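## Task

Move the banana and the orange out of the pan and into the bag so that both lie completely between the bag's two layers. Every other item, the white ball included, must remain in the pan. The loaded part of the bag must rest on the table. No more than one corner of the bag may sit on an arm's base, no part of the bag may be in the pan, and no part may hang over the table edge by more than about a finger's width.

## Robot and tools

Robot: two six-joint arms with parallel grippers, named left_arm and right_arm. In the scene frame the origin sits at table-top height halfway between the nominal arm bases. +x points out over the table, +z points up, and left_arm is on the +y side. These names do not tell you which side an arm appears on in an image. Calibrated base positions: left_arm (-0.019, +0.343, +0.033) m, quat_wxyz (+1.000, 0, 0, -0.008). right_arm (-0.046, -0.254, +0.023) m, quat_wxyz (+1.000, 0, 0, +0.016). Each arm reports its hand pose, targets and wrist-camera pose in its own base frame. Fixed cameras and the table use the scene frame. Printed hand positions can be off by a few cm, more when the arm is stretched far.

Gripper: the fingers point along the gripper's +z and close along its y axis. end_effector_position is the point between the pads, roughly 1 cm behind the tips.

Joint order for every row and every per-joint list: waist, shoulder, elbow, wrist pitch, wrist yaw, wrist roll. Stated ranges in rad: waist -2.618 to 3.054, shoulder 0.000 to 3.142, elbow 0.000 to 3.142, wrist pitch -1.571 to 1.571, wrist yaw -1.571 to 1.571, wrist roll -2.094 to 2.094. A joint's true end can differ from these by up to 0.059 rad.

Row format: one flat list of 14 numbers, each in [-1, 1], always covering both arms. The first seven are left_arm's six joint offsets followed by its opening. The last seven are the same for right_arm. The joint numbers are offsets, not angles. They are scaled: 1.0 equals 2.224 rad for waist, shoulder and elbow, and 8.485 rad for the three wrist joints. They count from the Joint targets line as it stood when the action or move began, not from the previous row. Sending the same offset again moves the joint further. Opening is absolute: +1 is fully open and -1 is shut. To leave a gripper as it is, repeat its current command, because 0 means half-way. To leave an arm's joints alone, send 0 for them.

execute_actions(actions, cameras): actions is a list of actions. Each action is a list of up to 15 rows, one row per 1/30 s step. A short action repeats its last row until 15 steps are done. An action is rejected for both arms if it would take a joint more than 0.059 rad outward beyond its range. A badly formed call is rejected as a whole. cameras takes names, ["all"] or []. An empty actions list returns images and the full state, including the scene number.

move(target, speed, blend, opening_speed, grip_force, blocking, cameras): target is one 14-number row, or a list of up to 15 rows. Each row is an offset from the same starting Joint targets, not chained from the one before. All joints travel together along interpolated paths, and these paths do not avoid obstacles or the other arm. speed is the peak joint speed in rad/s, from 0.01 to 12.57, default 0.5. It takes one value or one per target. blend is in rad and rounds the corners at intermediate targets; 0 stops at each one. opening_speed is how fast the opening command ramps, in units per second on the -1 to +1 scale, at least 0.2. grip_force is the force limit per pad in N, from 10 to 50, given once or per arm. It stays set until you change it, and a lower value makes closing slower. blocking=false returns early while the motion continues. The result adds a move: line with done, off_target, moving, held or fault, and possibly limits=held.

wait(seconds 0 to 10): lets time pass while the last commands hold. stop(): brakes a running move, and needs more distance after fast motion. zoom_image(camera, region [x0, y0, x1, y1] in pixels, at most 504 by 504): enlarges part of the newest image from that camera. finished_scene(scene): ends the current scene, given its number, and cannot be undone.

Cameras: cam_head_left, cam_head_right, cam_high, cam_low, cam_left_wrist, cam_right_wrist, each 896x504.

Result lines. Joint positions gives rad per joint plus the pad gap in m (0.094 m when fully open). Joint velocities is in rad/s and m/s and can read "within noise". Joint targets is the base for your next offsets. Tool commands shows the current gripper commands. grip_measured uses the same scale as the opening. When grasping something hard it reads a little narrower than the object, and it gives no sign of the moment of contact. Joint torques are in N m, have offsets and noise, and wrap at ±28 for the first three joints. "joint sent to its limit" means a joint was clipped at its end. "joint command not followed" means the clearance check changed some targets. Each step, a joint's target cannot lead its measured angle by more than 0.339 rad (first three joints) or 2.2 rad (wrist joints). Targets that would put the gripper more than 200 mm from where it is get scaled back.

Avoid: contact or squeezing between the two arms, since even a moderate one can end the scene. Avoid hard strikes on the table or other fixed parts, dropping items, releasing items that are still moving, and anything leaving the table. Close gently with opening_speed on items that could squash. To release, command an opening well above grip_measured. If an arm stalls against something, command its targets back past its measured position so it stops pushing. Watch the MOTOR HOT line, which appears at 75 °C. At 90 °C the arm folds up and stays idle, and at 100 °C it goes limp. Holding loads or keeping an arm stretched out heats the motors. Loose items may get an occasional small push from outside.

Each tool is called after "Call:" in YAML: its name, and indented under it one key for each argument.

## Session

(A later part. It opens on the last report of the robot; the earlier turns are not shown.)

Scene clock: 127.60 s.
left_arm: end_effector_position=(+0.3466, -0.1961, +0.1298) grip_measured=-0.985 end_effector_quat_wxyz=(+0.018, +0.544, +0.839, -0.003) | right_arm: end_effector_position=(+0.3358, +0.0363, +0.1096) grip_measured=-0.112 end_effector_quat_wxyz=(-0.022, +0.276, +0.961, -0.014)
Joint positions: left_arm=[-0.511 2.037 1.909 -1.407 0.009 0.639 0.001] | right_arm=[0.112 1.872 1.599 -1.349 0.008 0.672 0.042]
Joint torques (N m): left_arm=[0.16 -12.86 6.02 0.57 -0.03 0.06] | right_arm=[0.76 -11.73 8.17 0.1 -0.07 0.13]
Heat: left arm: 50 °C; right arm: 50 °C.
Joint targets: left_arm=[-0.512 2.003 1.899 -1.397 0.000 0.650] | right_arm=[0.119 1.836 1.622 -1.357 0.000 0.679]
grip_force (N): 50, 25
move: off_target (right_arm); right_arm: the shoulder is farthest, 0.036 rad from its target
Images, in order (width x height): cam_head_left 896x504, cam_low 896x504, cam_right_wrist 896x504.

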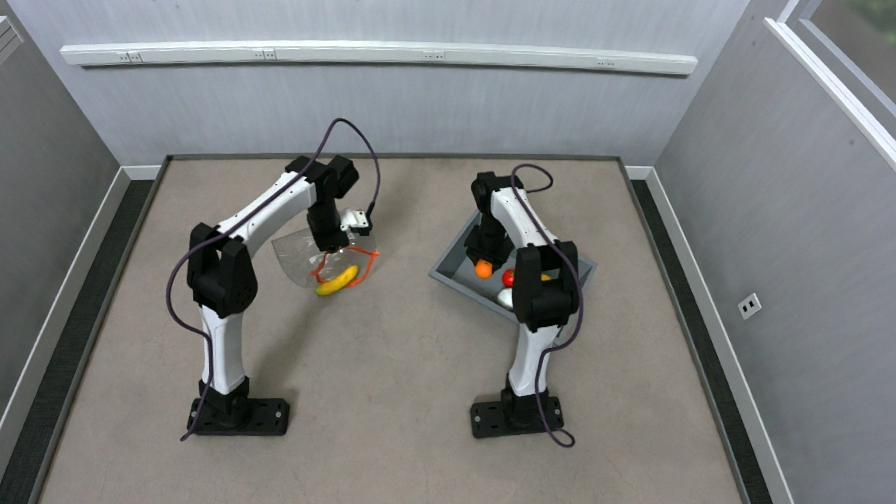

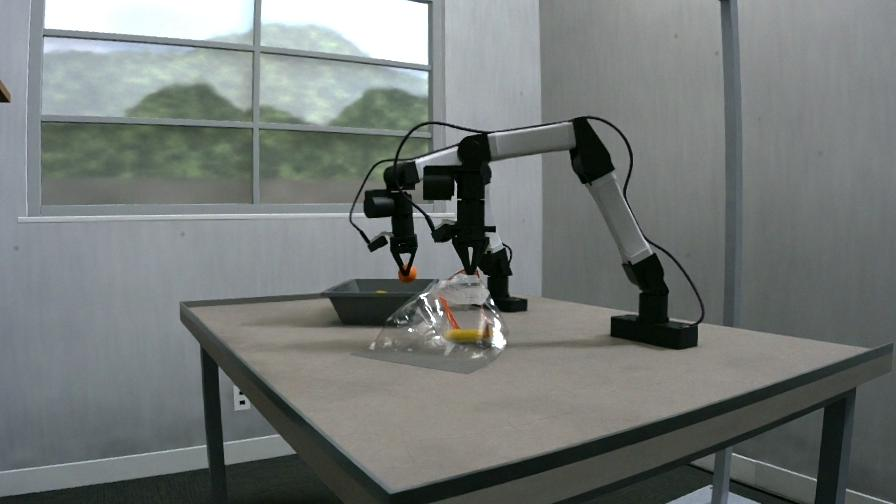

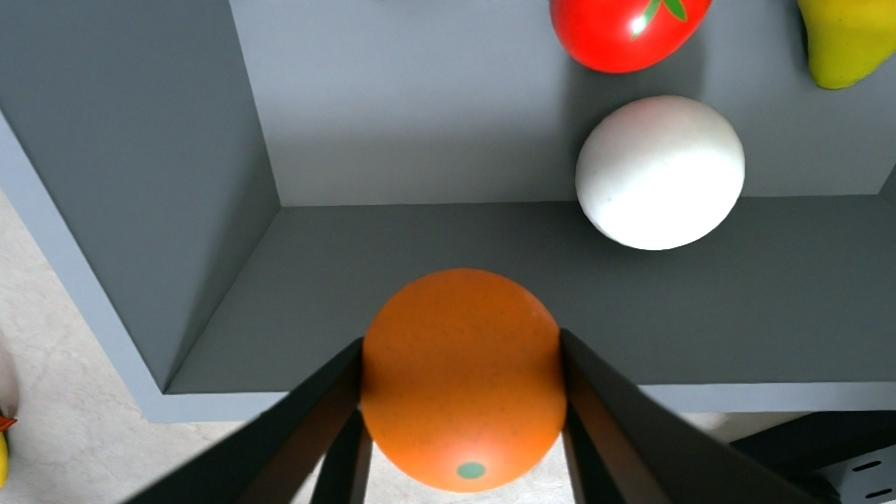

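Call:
move:
  target:
    - [0,0,0,0,0,0,-1, 0.0814,-0.0836,-0.0773,0.0008,0.0118,0.026,-0.13]
    - [0,0,0,0,0,0,-1, 0.4545,-0.0783,-0.3114,0.1645,0.0852,0.1644,-0.13]
  speed: 0.7
  blend: 0.1
  cameras: ["all"]

Call:
zoom_image:
  camera: "cam_head_left"
  region: [240, 180, 440, 340]

Call:
zoom_image:
  camera: "cam_low"
  region: [330, 200, 580, 390]

Scene clock: 133.30 s.
left_arm: end_effector_position=(+0.3466, -0.1961, +0.1298) grip_measured=-0.985 end_effector_quat_wxyz=(+0.018, +0.544, +0.839, -0.003) | right_arm: end_effector_position=(+0.2839, +0.3336, +0.1178) grip_measured=-0.112 end_effector_quat_wxyz=(+0.306, +0.514, +0.698, +0.394)
Joint positions: left_arm=[-0.511 2.037 1.909 -1.407 0.009 0.639 0.001] | right_arm=[1.127 1.677 0.933 0.02 0.709 2.067 0.042]
Joint torques (N m): left_arm=[0.14 -12.88 5.98 0.57 -0.04 0.06] | right_arm=[0.29 -8.62 6.2 1.58 0.36 0.06]
Heat: left arm: 49 °C; right arm: 51 °C.
Joint targets: left_arm=[-0.512 2.003 1.899 -1.397 0.000 0.650] | right_arm=[1.130 1.662 0.929 0.039 0.723 2.074]
grip_force (N): 50, 25
move: done

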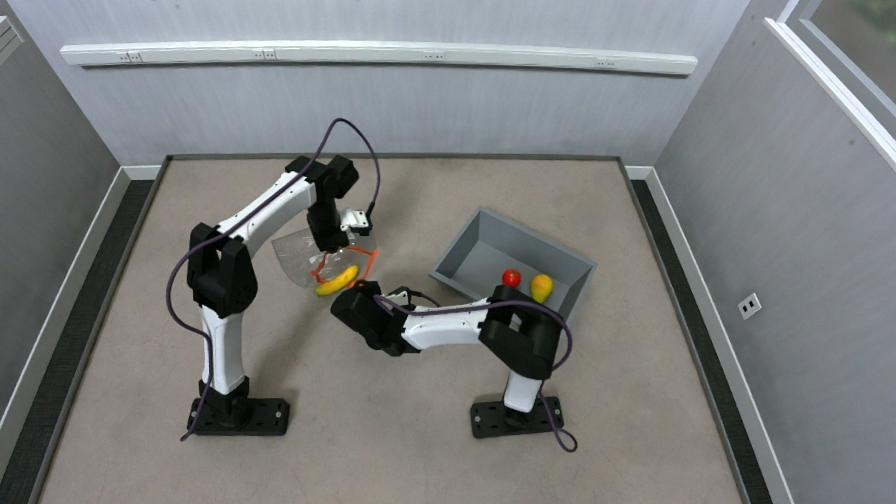

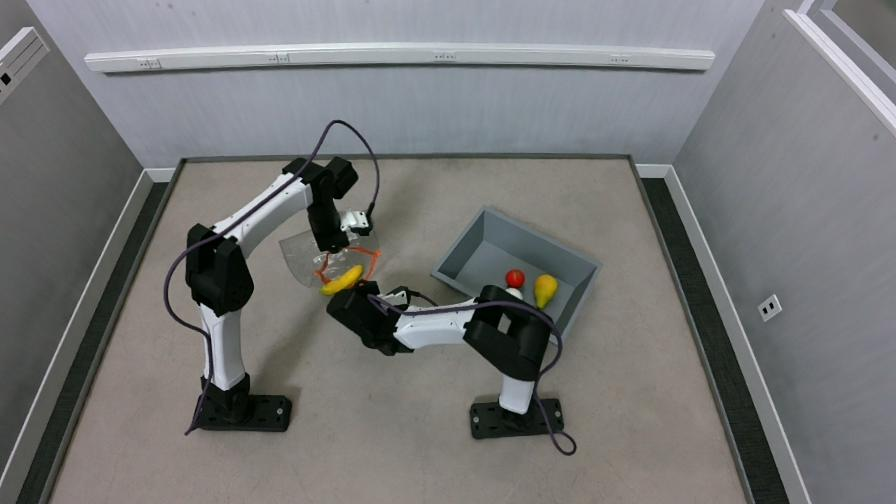

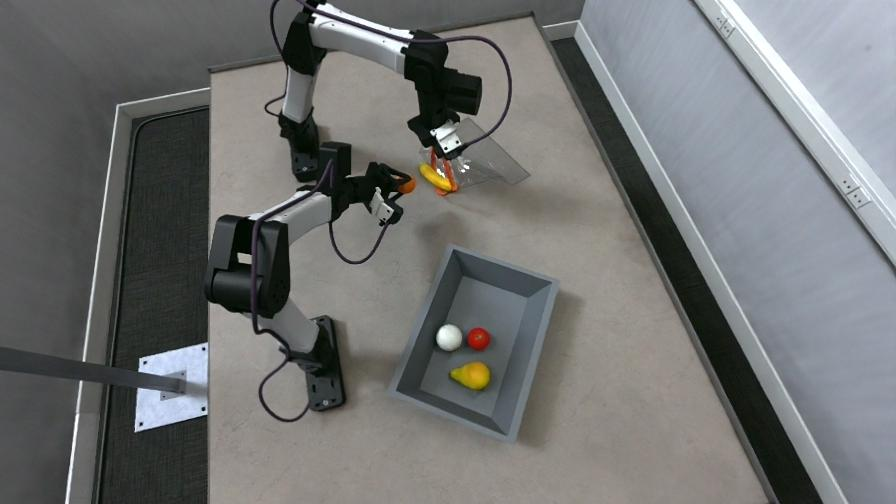

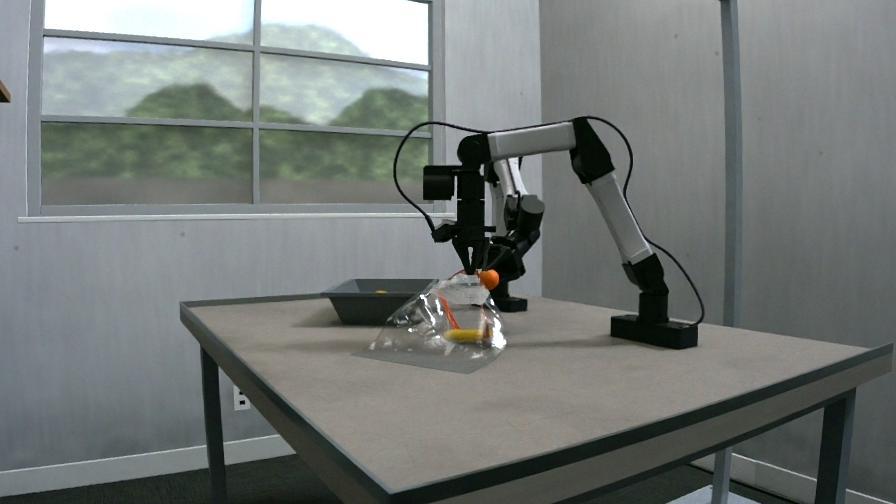

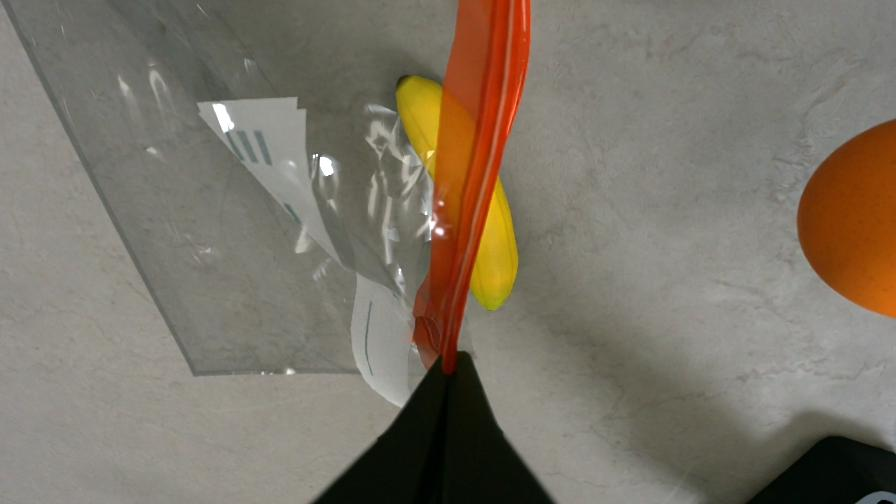

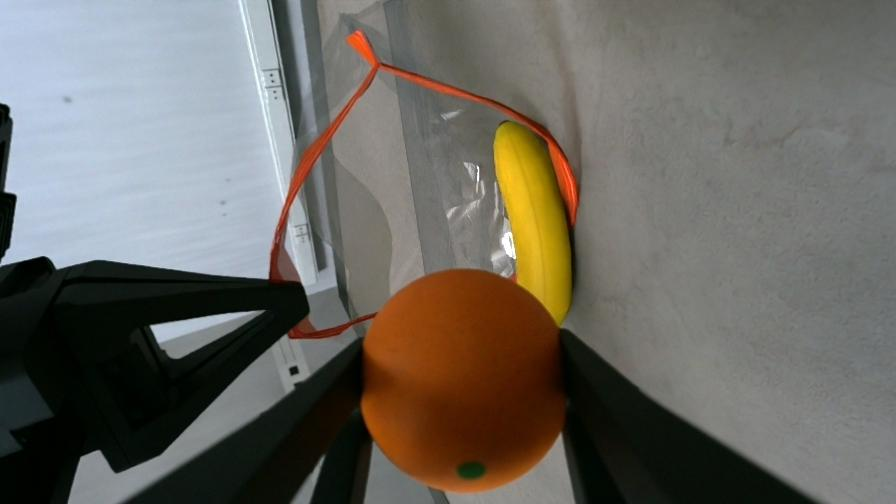

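Scaled by 2.520 from the camera's 896x504 image, which has a finer 1280x720 frame.

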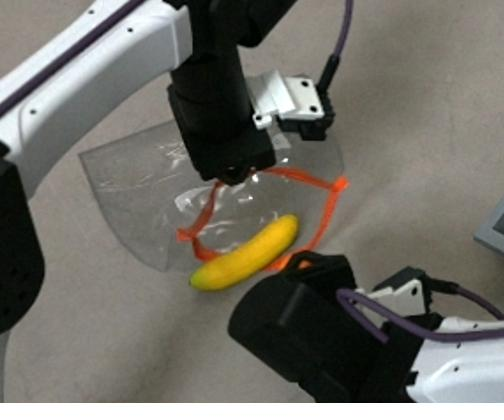

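Scaled by 2.016 from the camera's 896x504 image, which has a finer 1280x720 frame.

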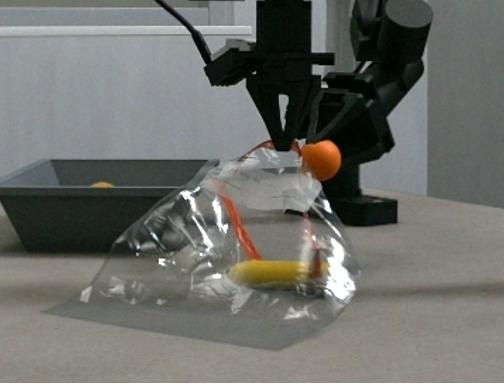

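Call:
move:
  target:
    - [0,0,0,0,0,0,-1, -0.0716,0.1531,0.0763,0.0291,-0.0149,-0.0145,-0.13]
    - [0,0,0,0,0,0,-1, -0.1125,0.2686,0.1562,0.0422,-0.0238,-0.0217,-0.13]
  speed: 0.25
  blend: [0.02,0]
  cameras: ["all"]

Call:
zoom_image:
  camera: "cam_head_left"
  region: [240, 180, 440, 340]

Call:
zoom_image:
  camera: "cam_low"
  region: [330, 200, 580, 390]

Scene clock: 137.17 s.
left_arm: end_effector_position=(+0.3466, -0.1961, +0.1298) grip_measured=-0.985 end_effector_quat_wxyz=(+0.018, +0.544, +0.839, -0.003) | right_arm: end_effector_position=(+0.4240, +0.3825, +0.0435) grip_measured=-0.112 end_effector_quat_wxyz=(+0.309, +0.521, +0.667, +0.433)
Joint positions: left_arm=[-0.511 2.037 1.909 -1.407 0.009 0.639 0.001] | right_arm=[0.89 2.228 1.268 0.432 0.535 1.902 0.042]
Joint torques (N m): left_arm=[0.18 -12.9 6.02 0.57 -0.02 0.06] | right_arm=[-0.94 -8.53 6.86 1.32 -0.01 -0.09]
Heat: left arm: 48 °C; right arm: 50 °C.
Joint targets: left_arm=[-0.512 2.003 1.899 -1.397 0.000 0.650] | right_arm=[0.880 2.260 1.277 0.397 0.521 1.890]
grip_force (N): 50, 25
move: done

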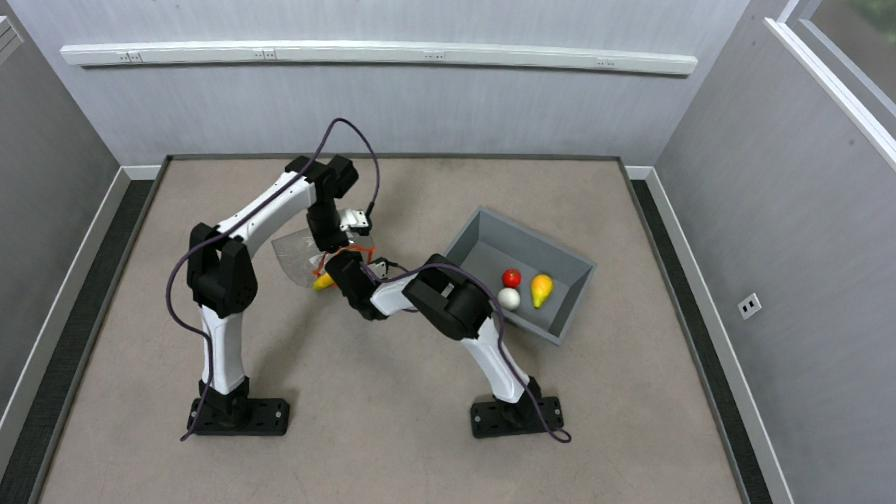

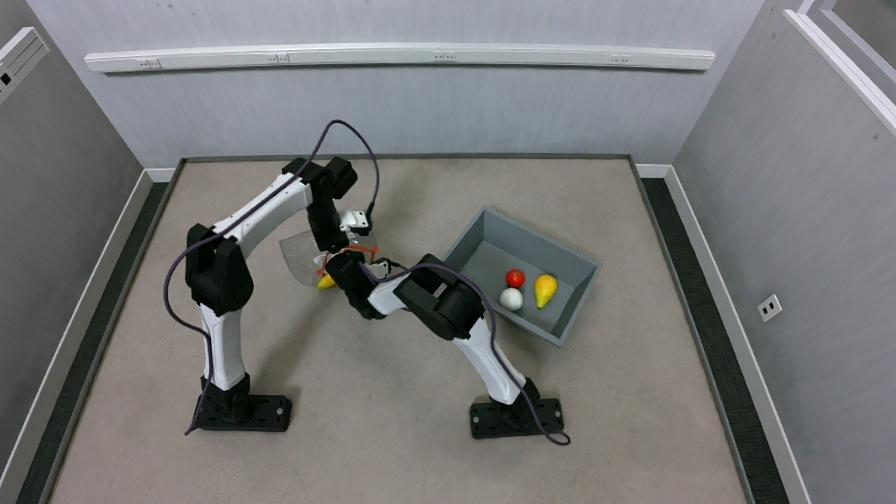

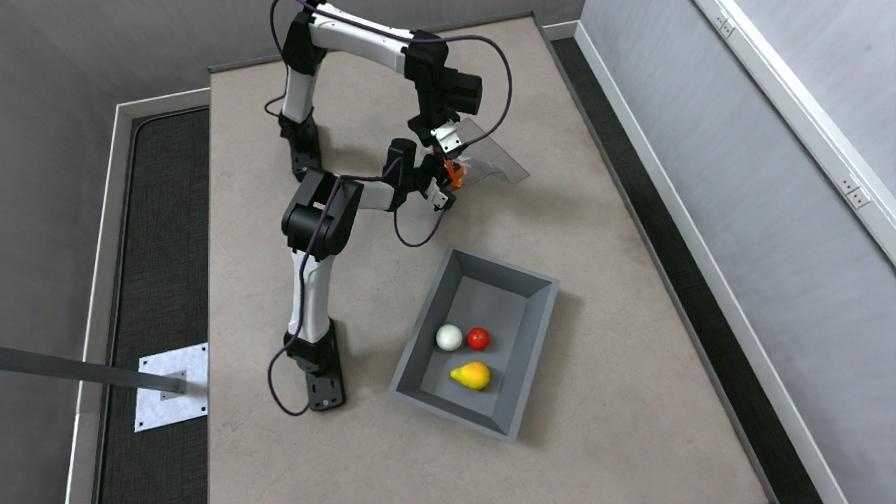

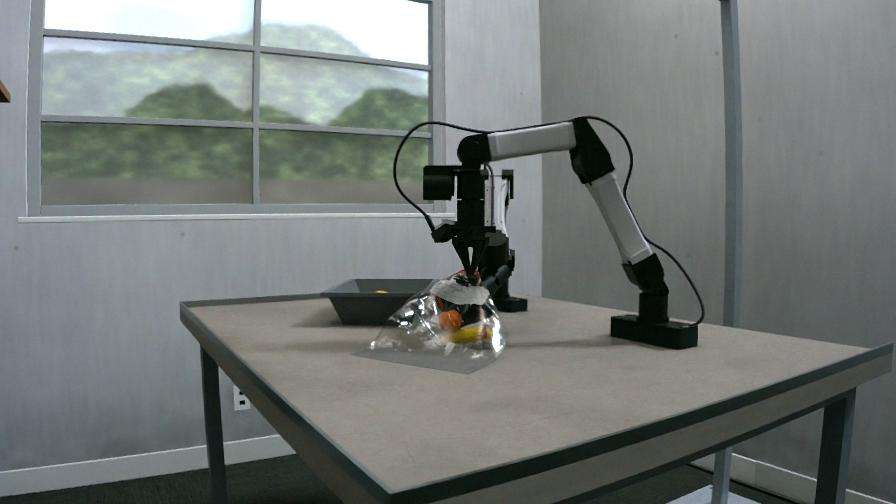

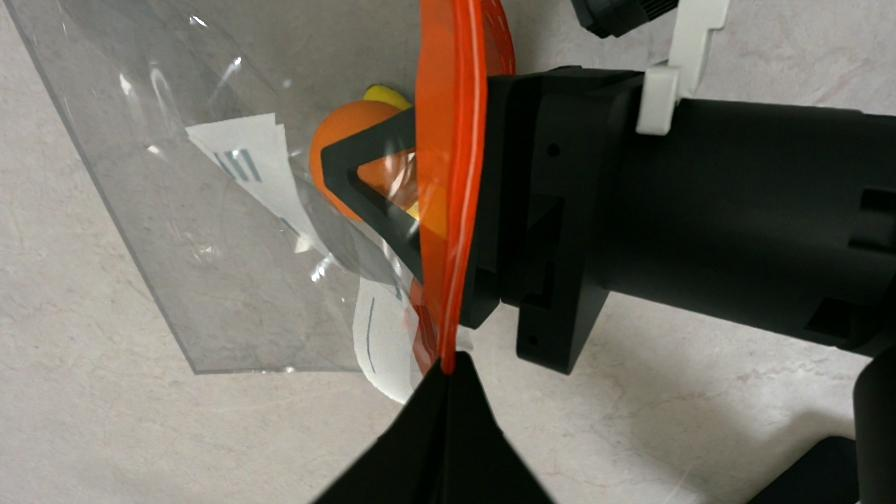

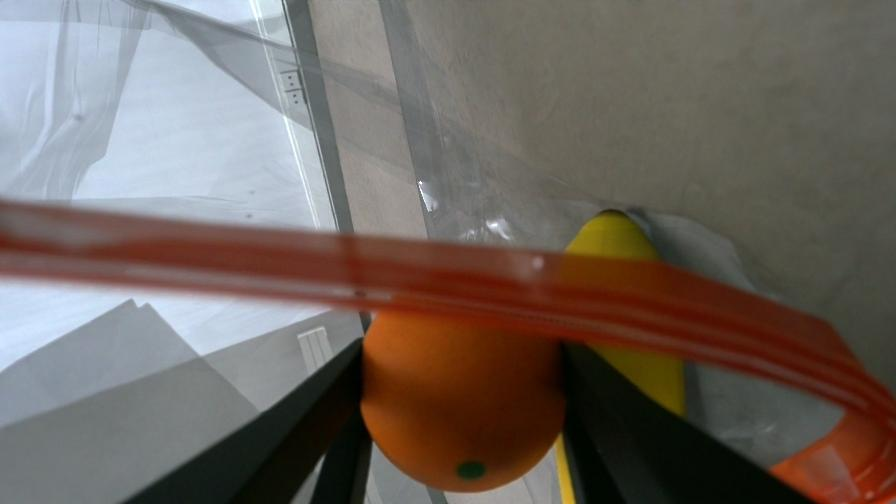

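Scaled by 2.520 from the camera's 896x504 image, which has a finer 1280x720 frame.

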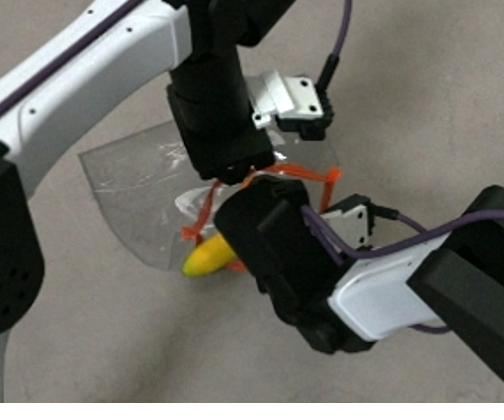

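Scaled by 2.016 from the camera's 896x504 image, which has a finer 1280x720 frame.

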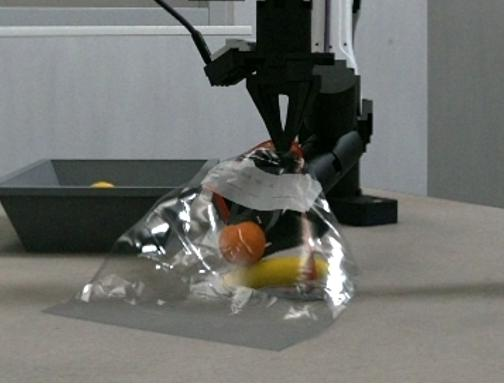

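Call:
move:
  target:
    - [0,0,0,0,0,0,-1, -0.0176,0.0419,0.0402,0.0019,-0.0038,-0.0029,-0.13]
    - [0,0,0,0,0,0,-1, -0.0176,0.0419,0.0402,0.0019,-0.0038,-0.0029,0.2]
  speed: 0.2
  opening_speed: 0.4
  cameras: ["cam_left_wrist","cam_right_wrist","cam_low"]

Call:
zoom_image:
  camera: "cam_low"
  region: [330, 200, 580, 390]

Scene clock: 138.20 s.
left_arm: end_effector_position=(+0.3466, -0.1961, +0.1298) grip_measured=-0.985 end_effector_quat_wxyz=(+0.018, +0.544, +0.839, -0.003) | right_arm: end_effector_position=(+0.4362, +0.3863, +0.0425) grip_measured=-0.115 end_effector_quat_wxyz=(+0.309, +0.520, +0.663, +0.442)
Joint positions: left_arm=[-0.511 2.037 1.909 -1.407 0.009 0.639 0.001] | right_arm=[0.874 2.264 1.309 0.452 0.52 1.893 0.042]
Joint torques (N m): left_arm=[0.14 -12.88 5.98 0.57 -0.03 0.06] | right_arm=[-0.99 -8.5 6.71 1.21 0 -0.12]
Heat: left arm: 48 °C; right arm: 49 °C.
Joint targets: left_arm=[-0.512 2.003 1.899 -1.397 0.000 0.650] | right_arm=[0.863 2.300 1.315 0.404 0.507 1.880]
Tool commands: left_gripper/opening=-1.0 right_gripper/opening=-0.13
grip_force (N): 50, 25
move: held (right_arm; a check stopped the path); path passed 0 of 2 targets; target 2's new numbers were not sent; limits=held; right_arm: the shoulder is farthest, 0.089 rad from its target
joint command not followed: on one or more control steps a check withheld the commanded joint targets of the right arm, and it was not sent them on those steps.
cause: the commanded joint targets, or the way to them, would bring a part of the robot too close to another arm (this arm's wrist (the part past the wrist pitch) and the left arm's fingers, 3 mm apart when this arm was first held).
Images, in order (width x height): cam_low 896x504, cam_left_wrist 896x504, cam_right_wrist 896x504.

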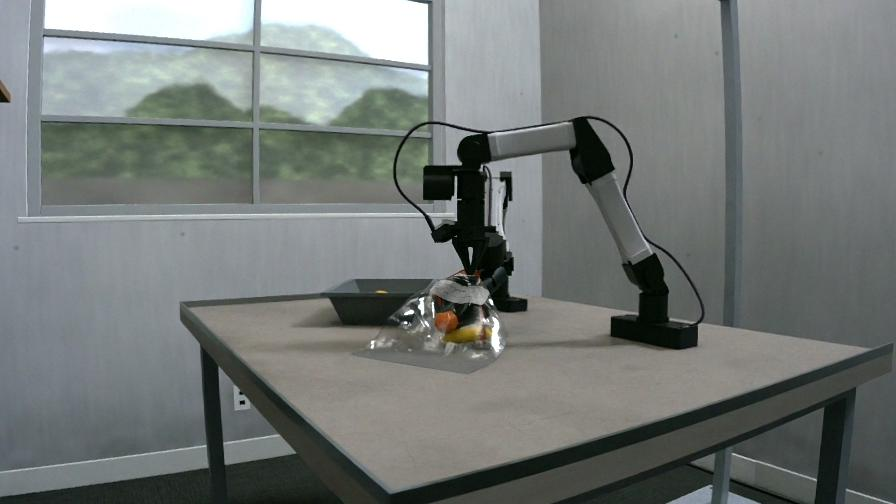

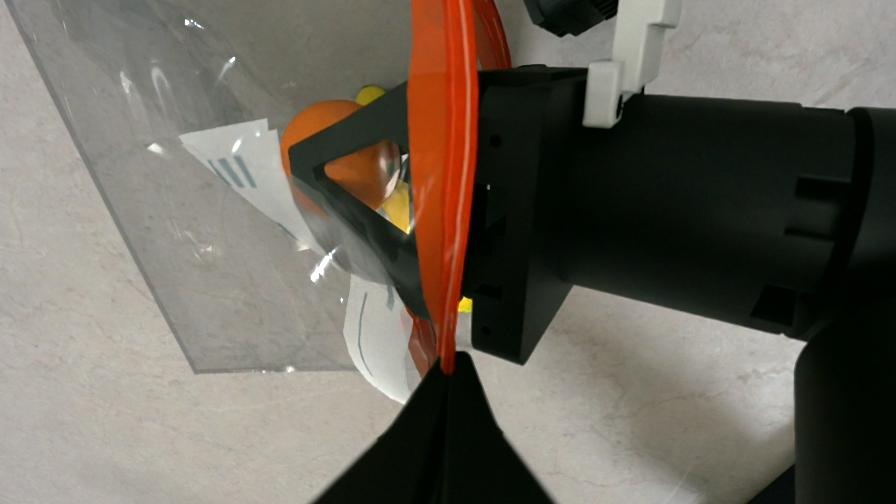

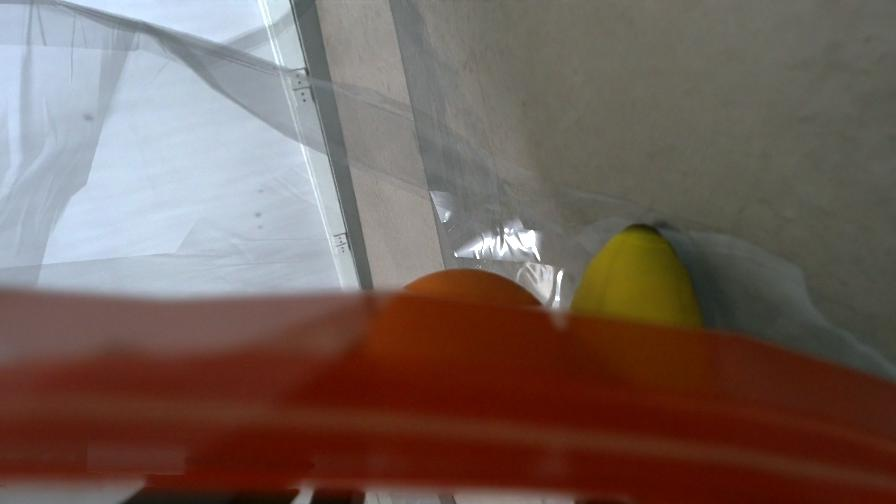

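Scaled by 2.016 from the camera's 896x504 image, which has a finer 1280x720 frame.

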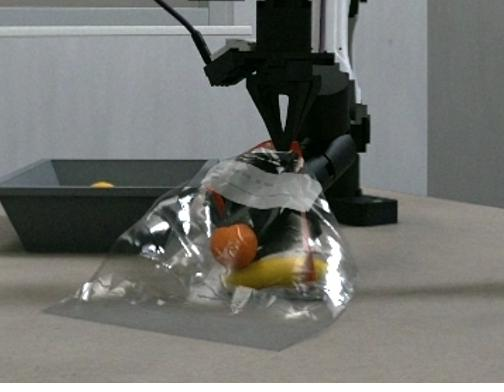

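Call:
move:
  target:
    - [0,0,0,0,0,0,-1, 0.002,-0.004,-0.003,-0.0125,0,0,-0.13]
    - [0,0,0,0,0,0,-1, 0.002,-0.004,-0.003,-0.0125,0,0,0.2]
  speed: 0.2
  opening_speed: 0.4
  cameras: ["cam_left_wrist","cam_right_wrist","cam_low"]

Call:
zoom_image:
  camera: "cam_low"
  region: [330, 200, 580, 390]

Scene clock: 140.50 s.
left_arm: end_effector_position=(+0.3466, -0.1961, +0.1298) grip_measured=-0.985 end_effector_quat_wxyz=(+0.018, +0.544, +0.839, -0.003) | right_arm: end_effector_position=(+0.4377, +0.3882, +0.0450) grip_measured=+0.197 end_effector_quat_wxyz=(+0.309, +0.520, +0.664, +0.440)
Joint positions: left_arm=[-0.511 2.037 1.909 -1.407 0.009 0.639 0.001] | right_arm=[0.874 2.264 1.326 0.431 0.519 1.892 0.056]
Joint torques (N m): left_arm=[0.16 -12.86 6.04 0.56 -0.02 0.06] | right_arm=[-0.55 -9.32 4.51 0.36 0.01 -0.14]
Heat: left arm: 48 °C; right arm: 49 °C.
Joint targets: left_arm=[-0.512 2.003 1.899 -1.397 0.000 0.650] | right_arm=[0.868 2.291 1.309 0.298 0.507 1.879]
grip_force (N): 50, 25
move: off_target (right_arm); target 2's new numbers were sent with right_arm's wrist pitch 0.125 rad from that target; right_arm: the wrist pitch is farthest, 0.133 rad from its target
Images, in order (width x height): cam_low 896x504, cam_left_wrist 896x504, cam_right_wrist 896x504.

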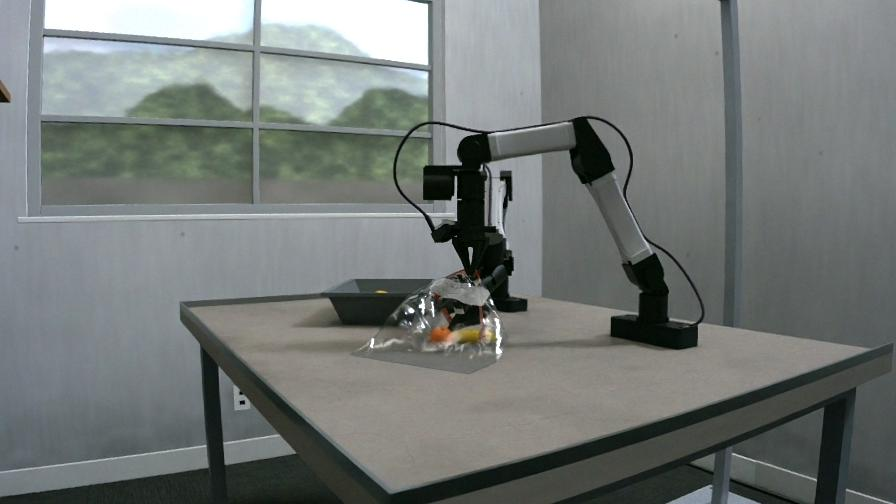

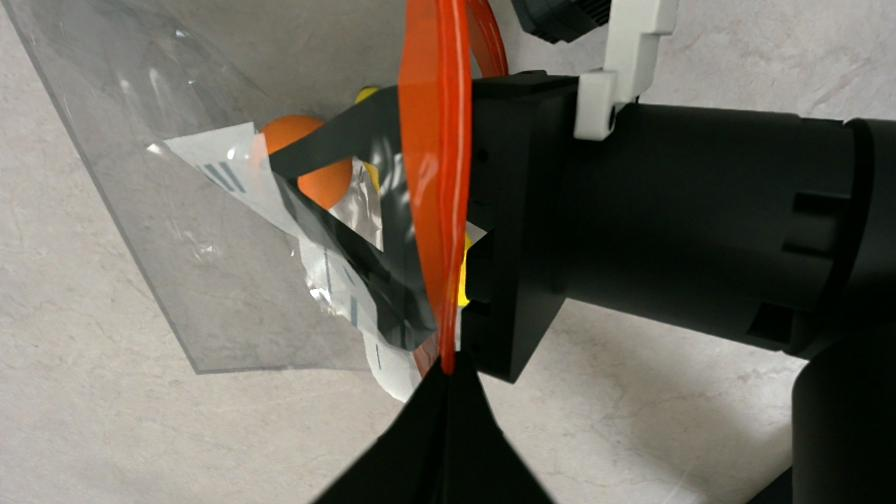

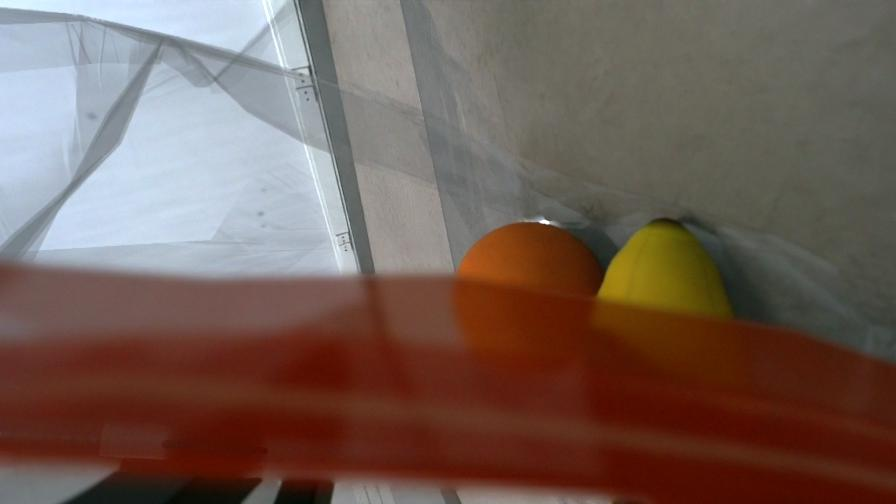

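Scaled by 2.016 from the camera's 896x504 image, which has a finer 1280x720 frame.

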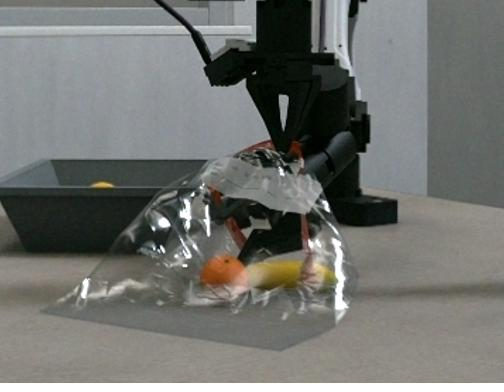

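Call:
move:
  target:
    - [0,0,0,0,0,0,-1, 0.0463,-0.1295,-0.0944,-0.0014,0.0105,0.0085,0.2]
    - [0,0,0,0,0,0,-1, 0.1178,-0.2828,-0.1709,-0.0305,0.0255,0.023,-0.9]
  speed: [0.25,0.4]
  blend: [0.03,0]
  cameras: ["all"]

Call:
zoom_image:
  camera: "cam_head_left"
  region: [240, 180, 440, 340]

Call:
zoom_image:
  camera: "cam_low"
  region: [330, 200, 580, 390]

Scene clock: 147.27 s.
left_arm: end_effector_position=(+0.3466, -0.1961, +0.1298) grip_measured=-0.985 end_effector_quat_wxyz=(+0.018, +0.544, +0.839, -0.003) | right_arm: end_effector_position=(+0.2864, +0.3353, +0.1147) grip_measured=-0.899 end_effector_quat_wxyz=(+0.307, +0.516, +0.695, +0.395)
Joint positions: left_arm=[-0.511 2.037 1.909 -1.407 0.009 0.639 0.001] | right_arm=[1.124 1.694 0.934 0.039 0.711 2.068 0.005]
Joint torques (N m): left_arm=[0.17 -12.89 5.96 0.57 -0.04 0.06] | right_arm=[0.57 -10.24 5.93 1.42 0.34 0.06]
Heat: left arm: 47 °C; right arm: 49 °C.
Joint targets: left_arm=[-0.512 2.003 1.899 -1.397 0.000 0.650] | right_arm=[1.130 1.662 0.929 0.039 0.723 2.075]
grip_force (N): 50, 25
move: done

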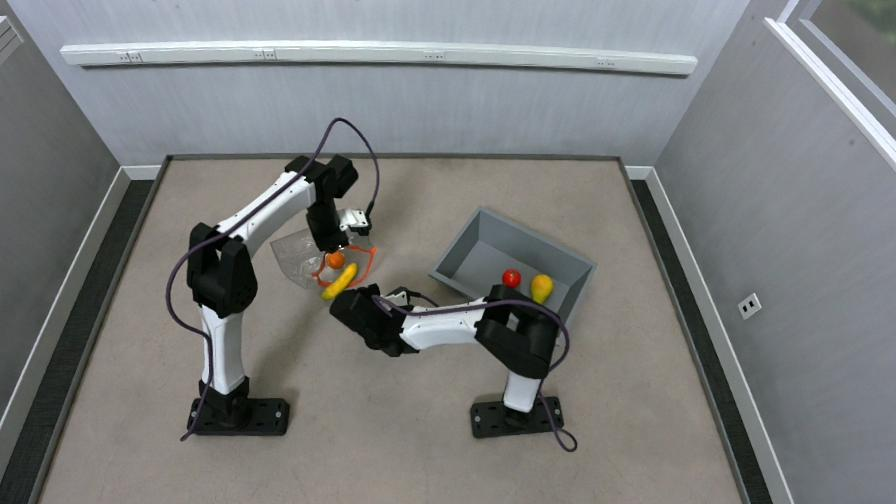

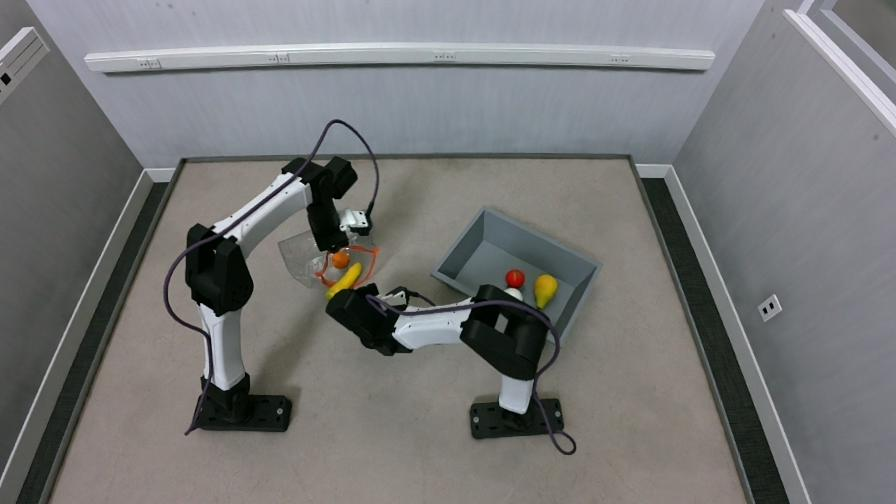

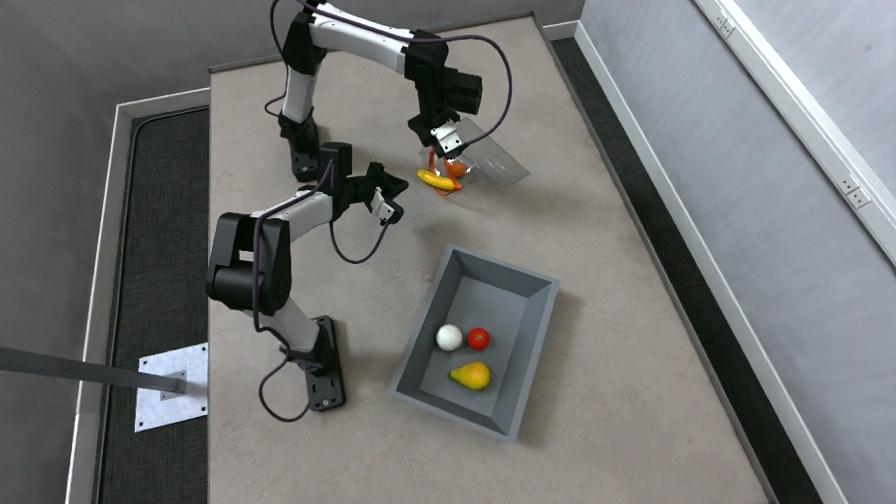

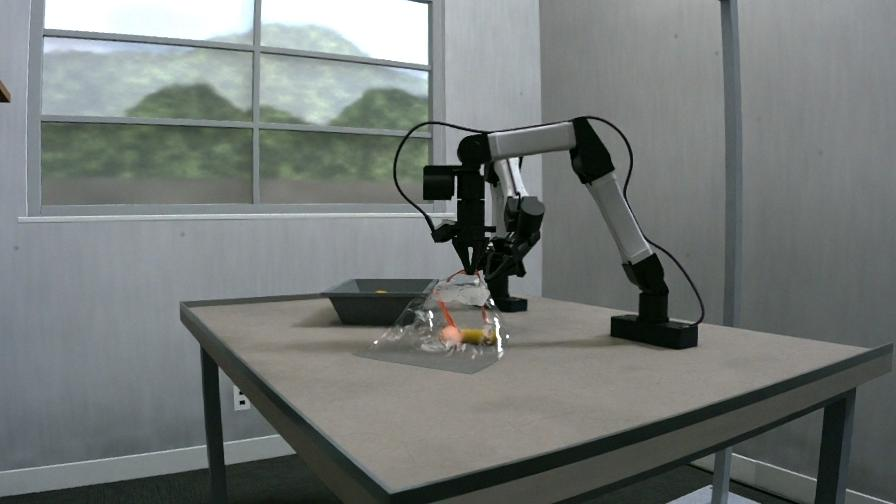

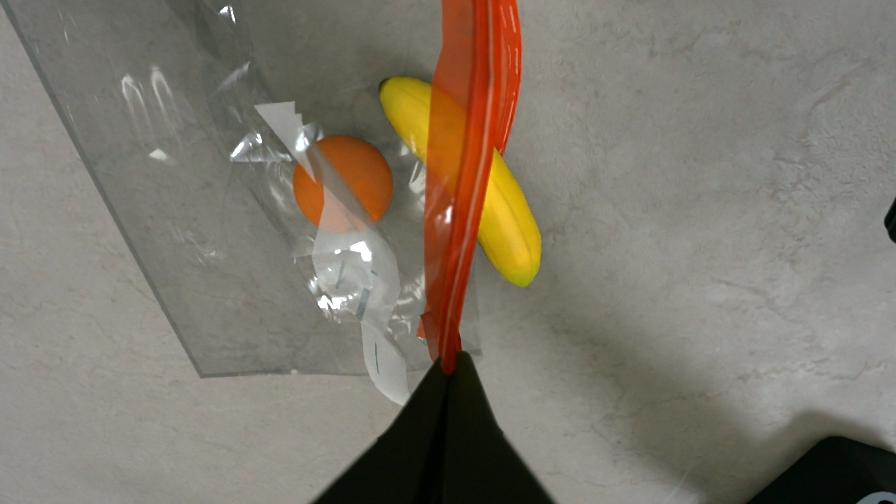

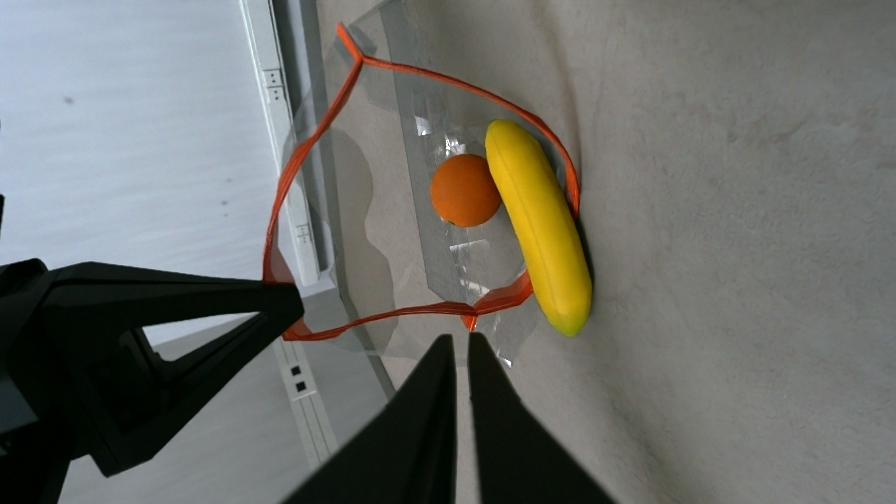

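Scaled by 2.520 from the camera's 896x504 image, which has a finer 1280x720 frame.

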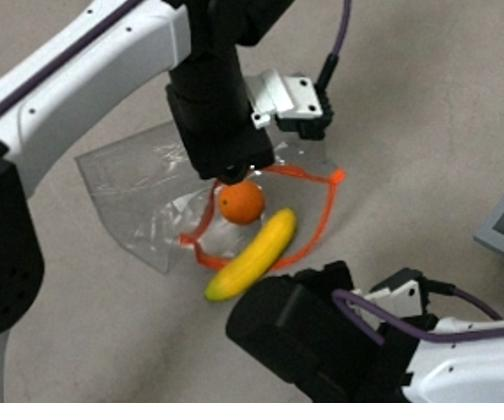

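Scaled by 2.016 from the camera's 896x504 image, which has a finer 1280x720 frame.

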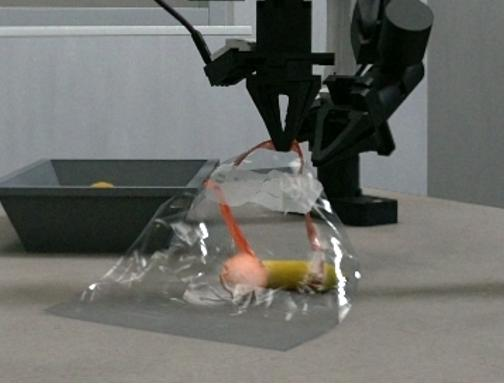

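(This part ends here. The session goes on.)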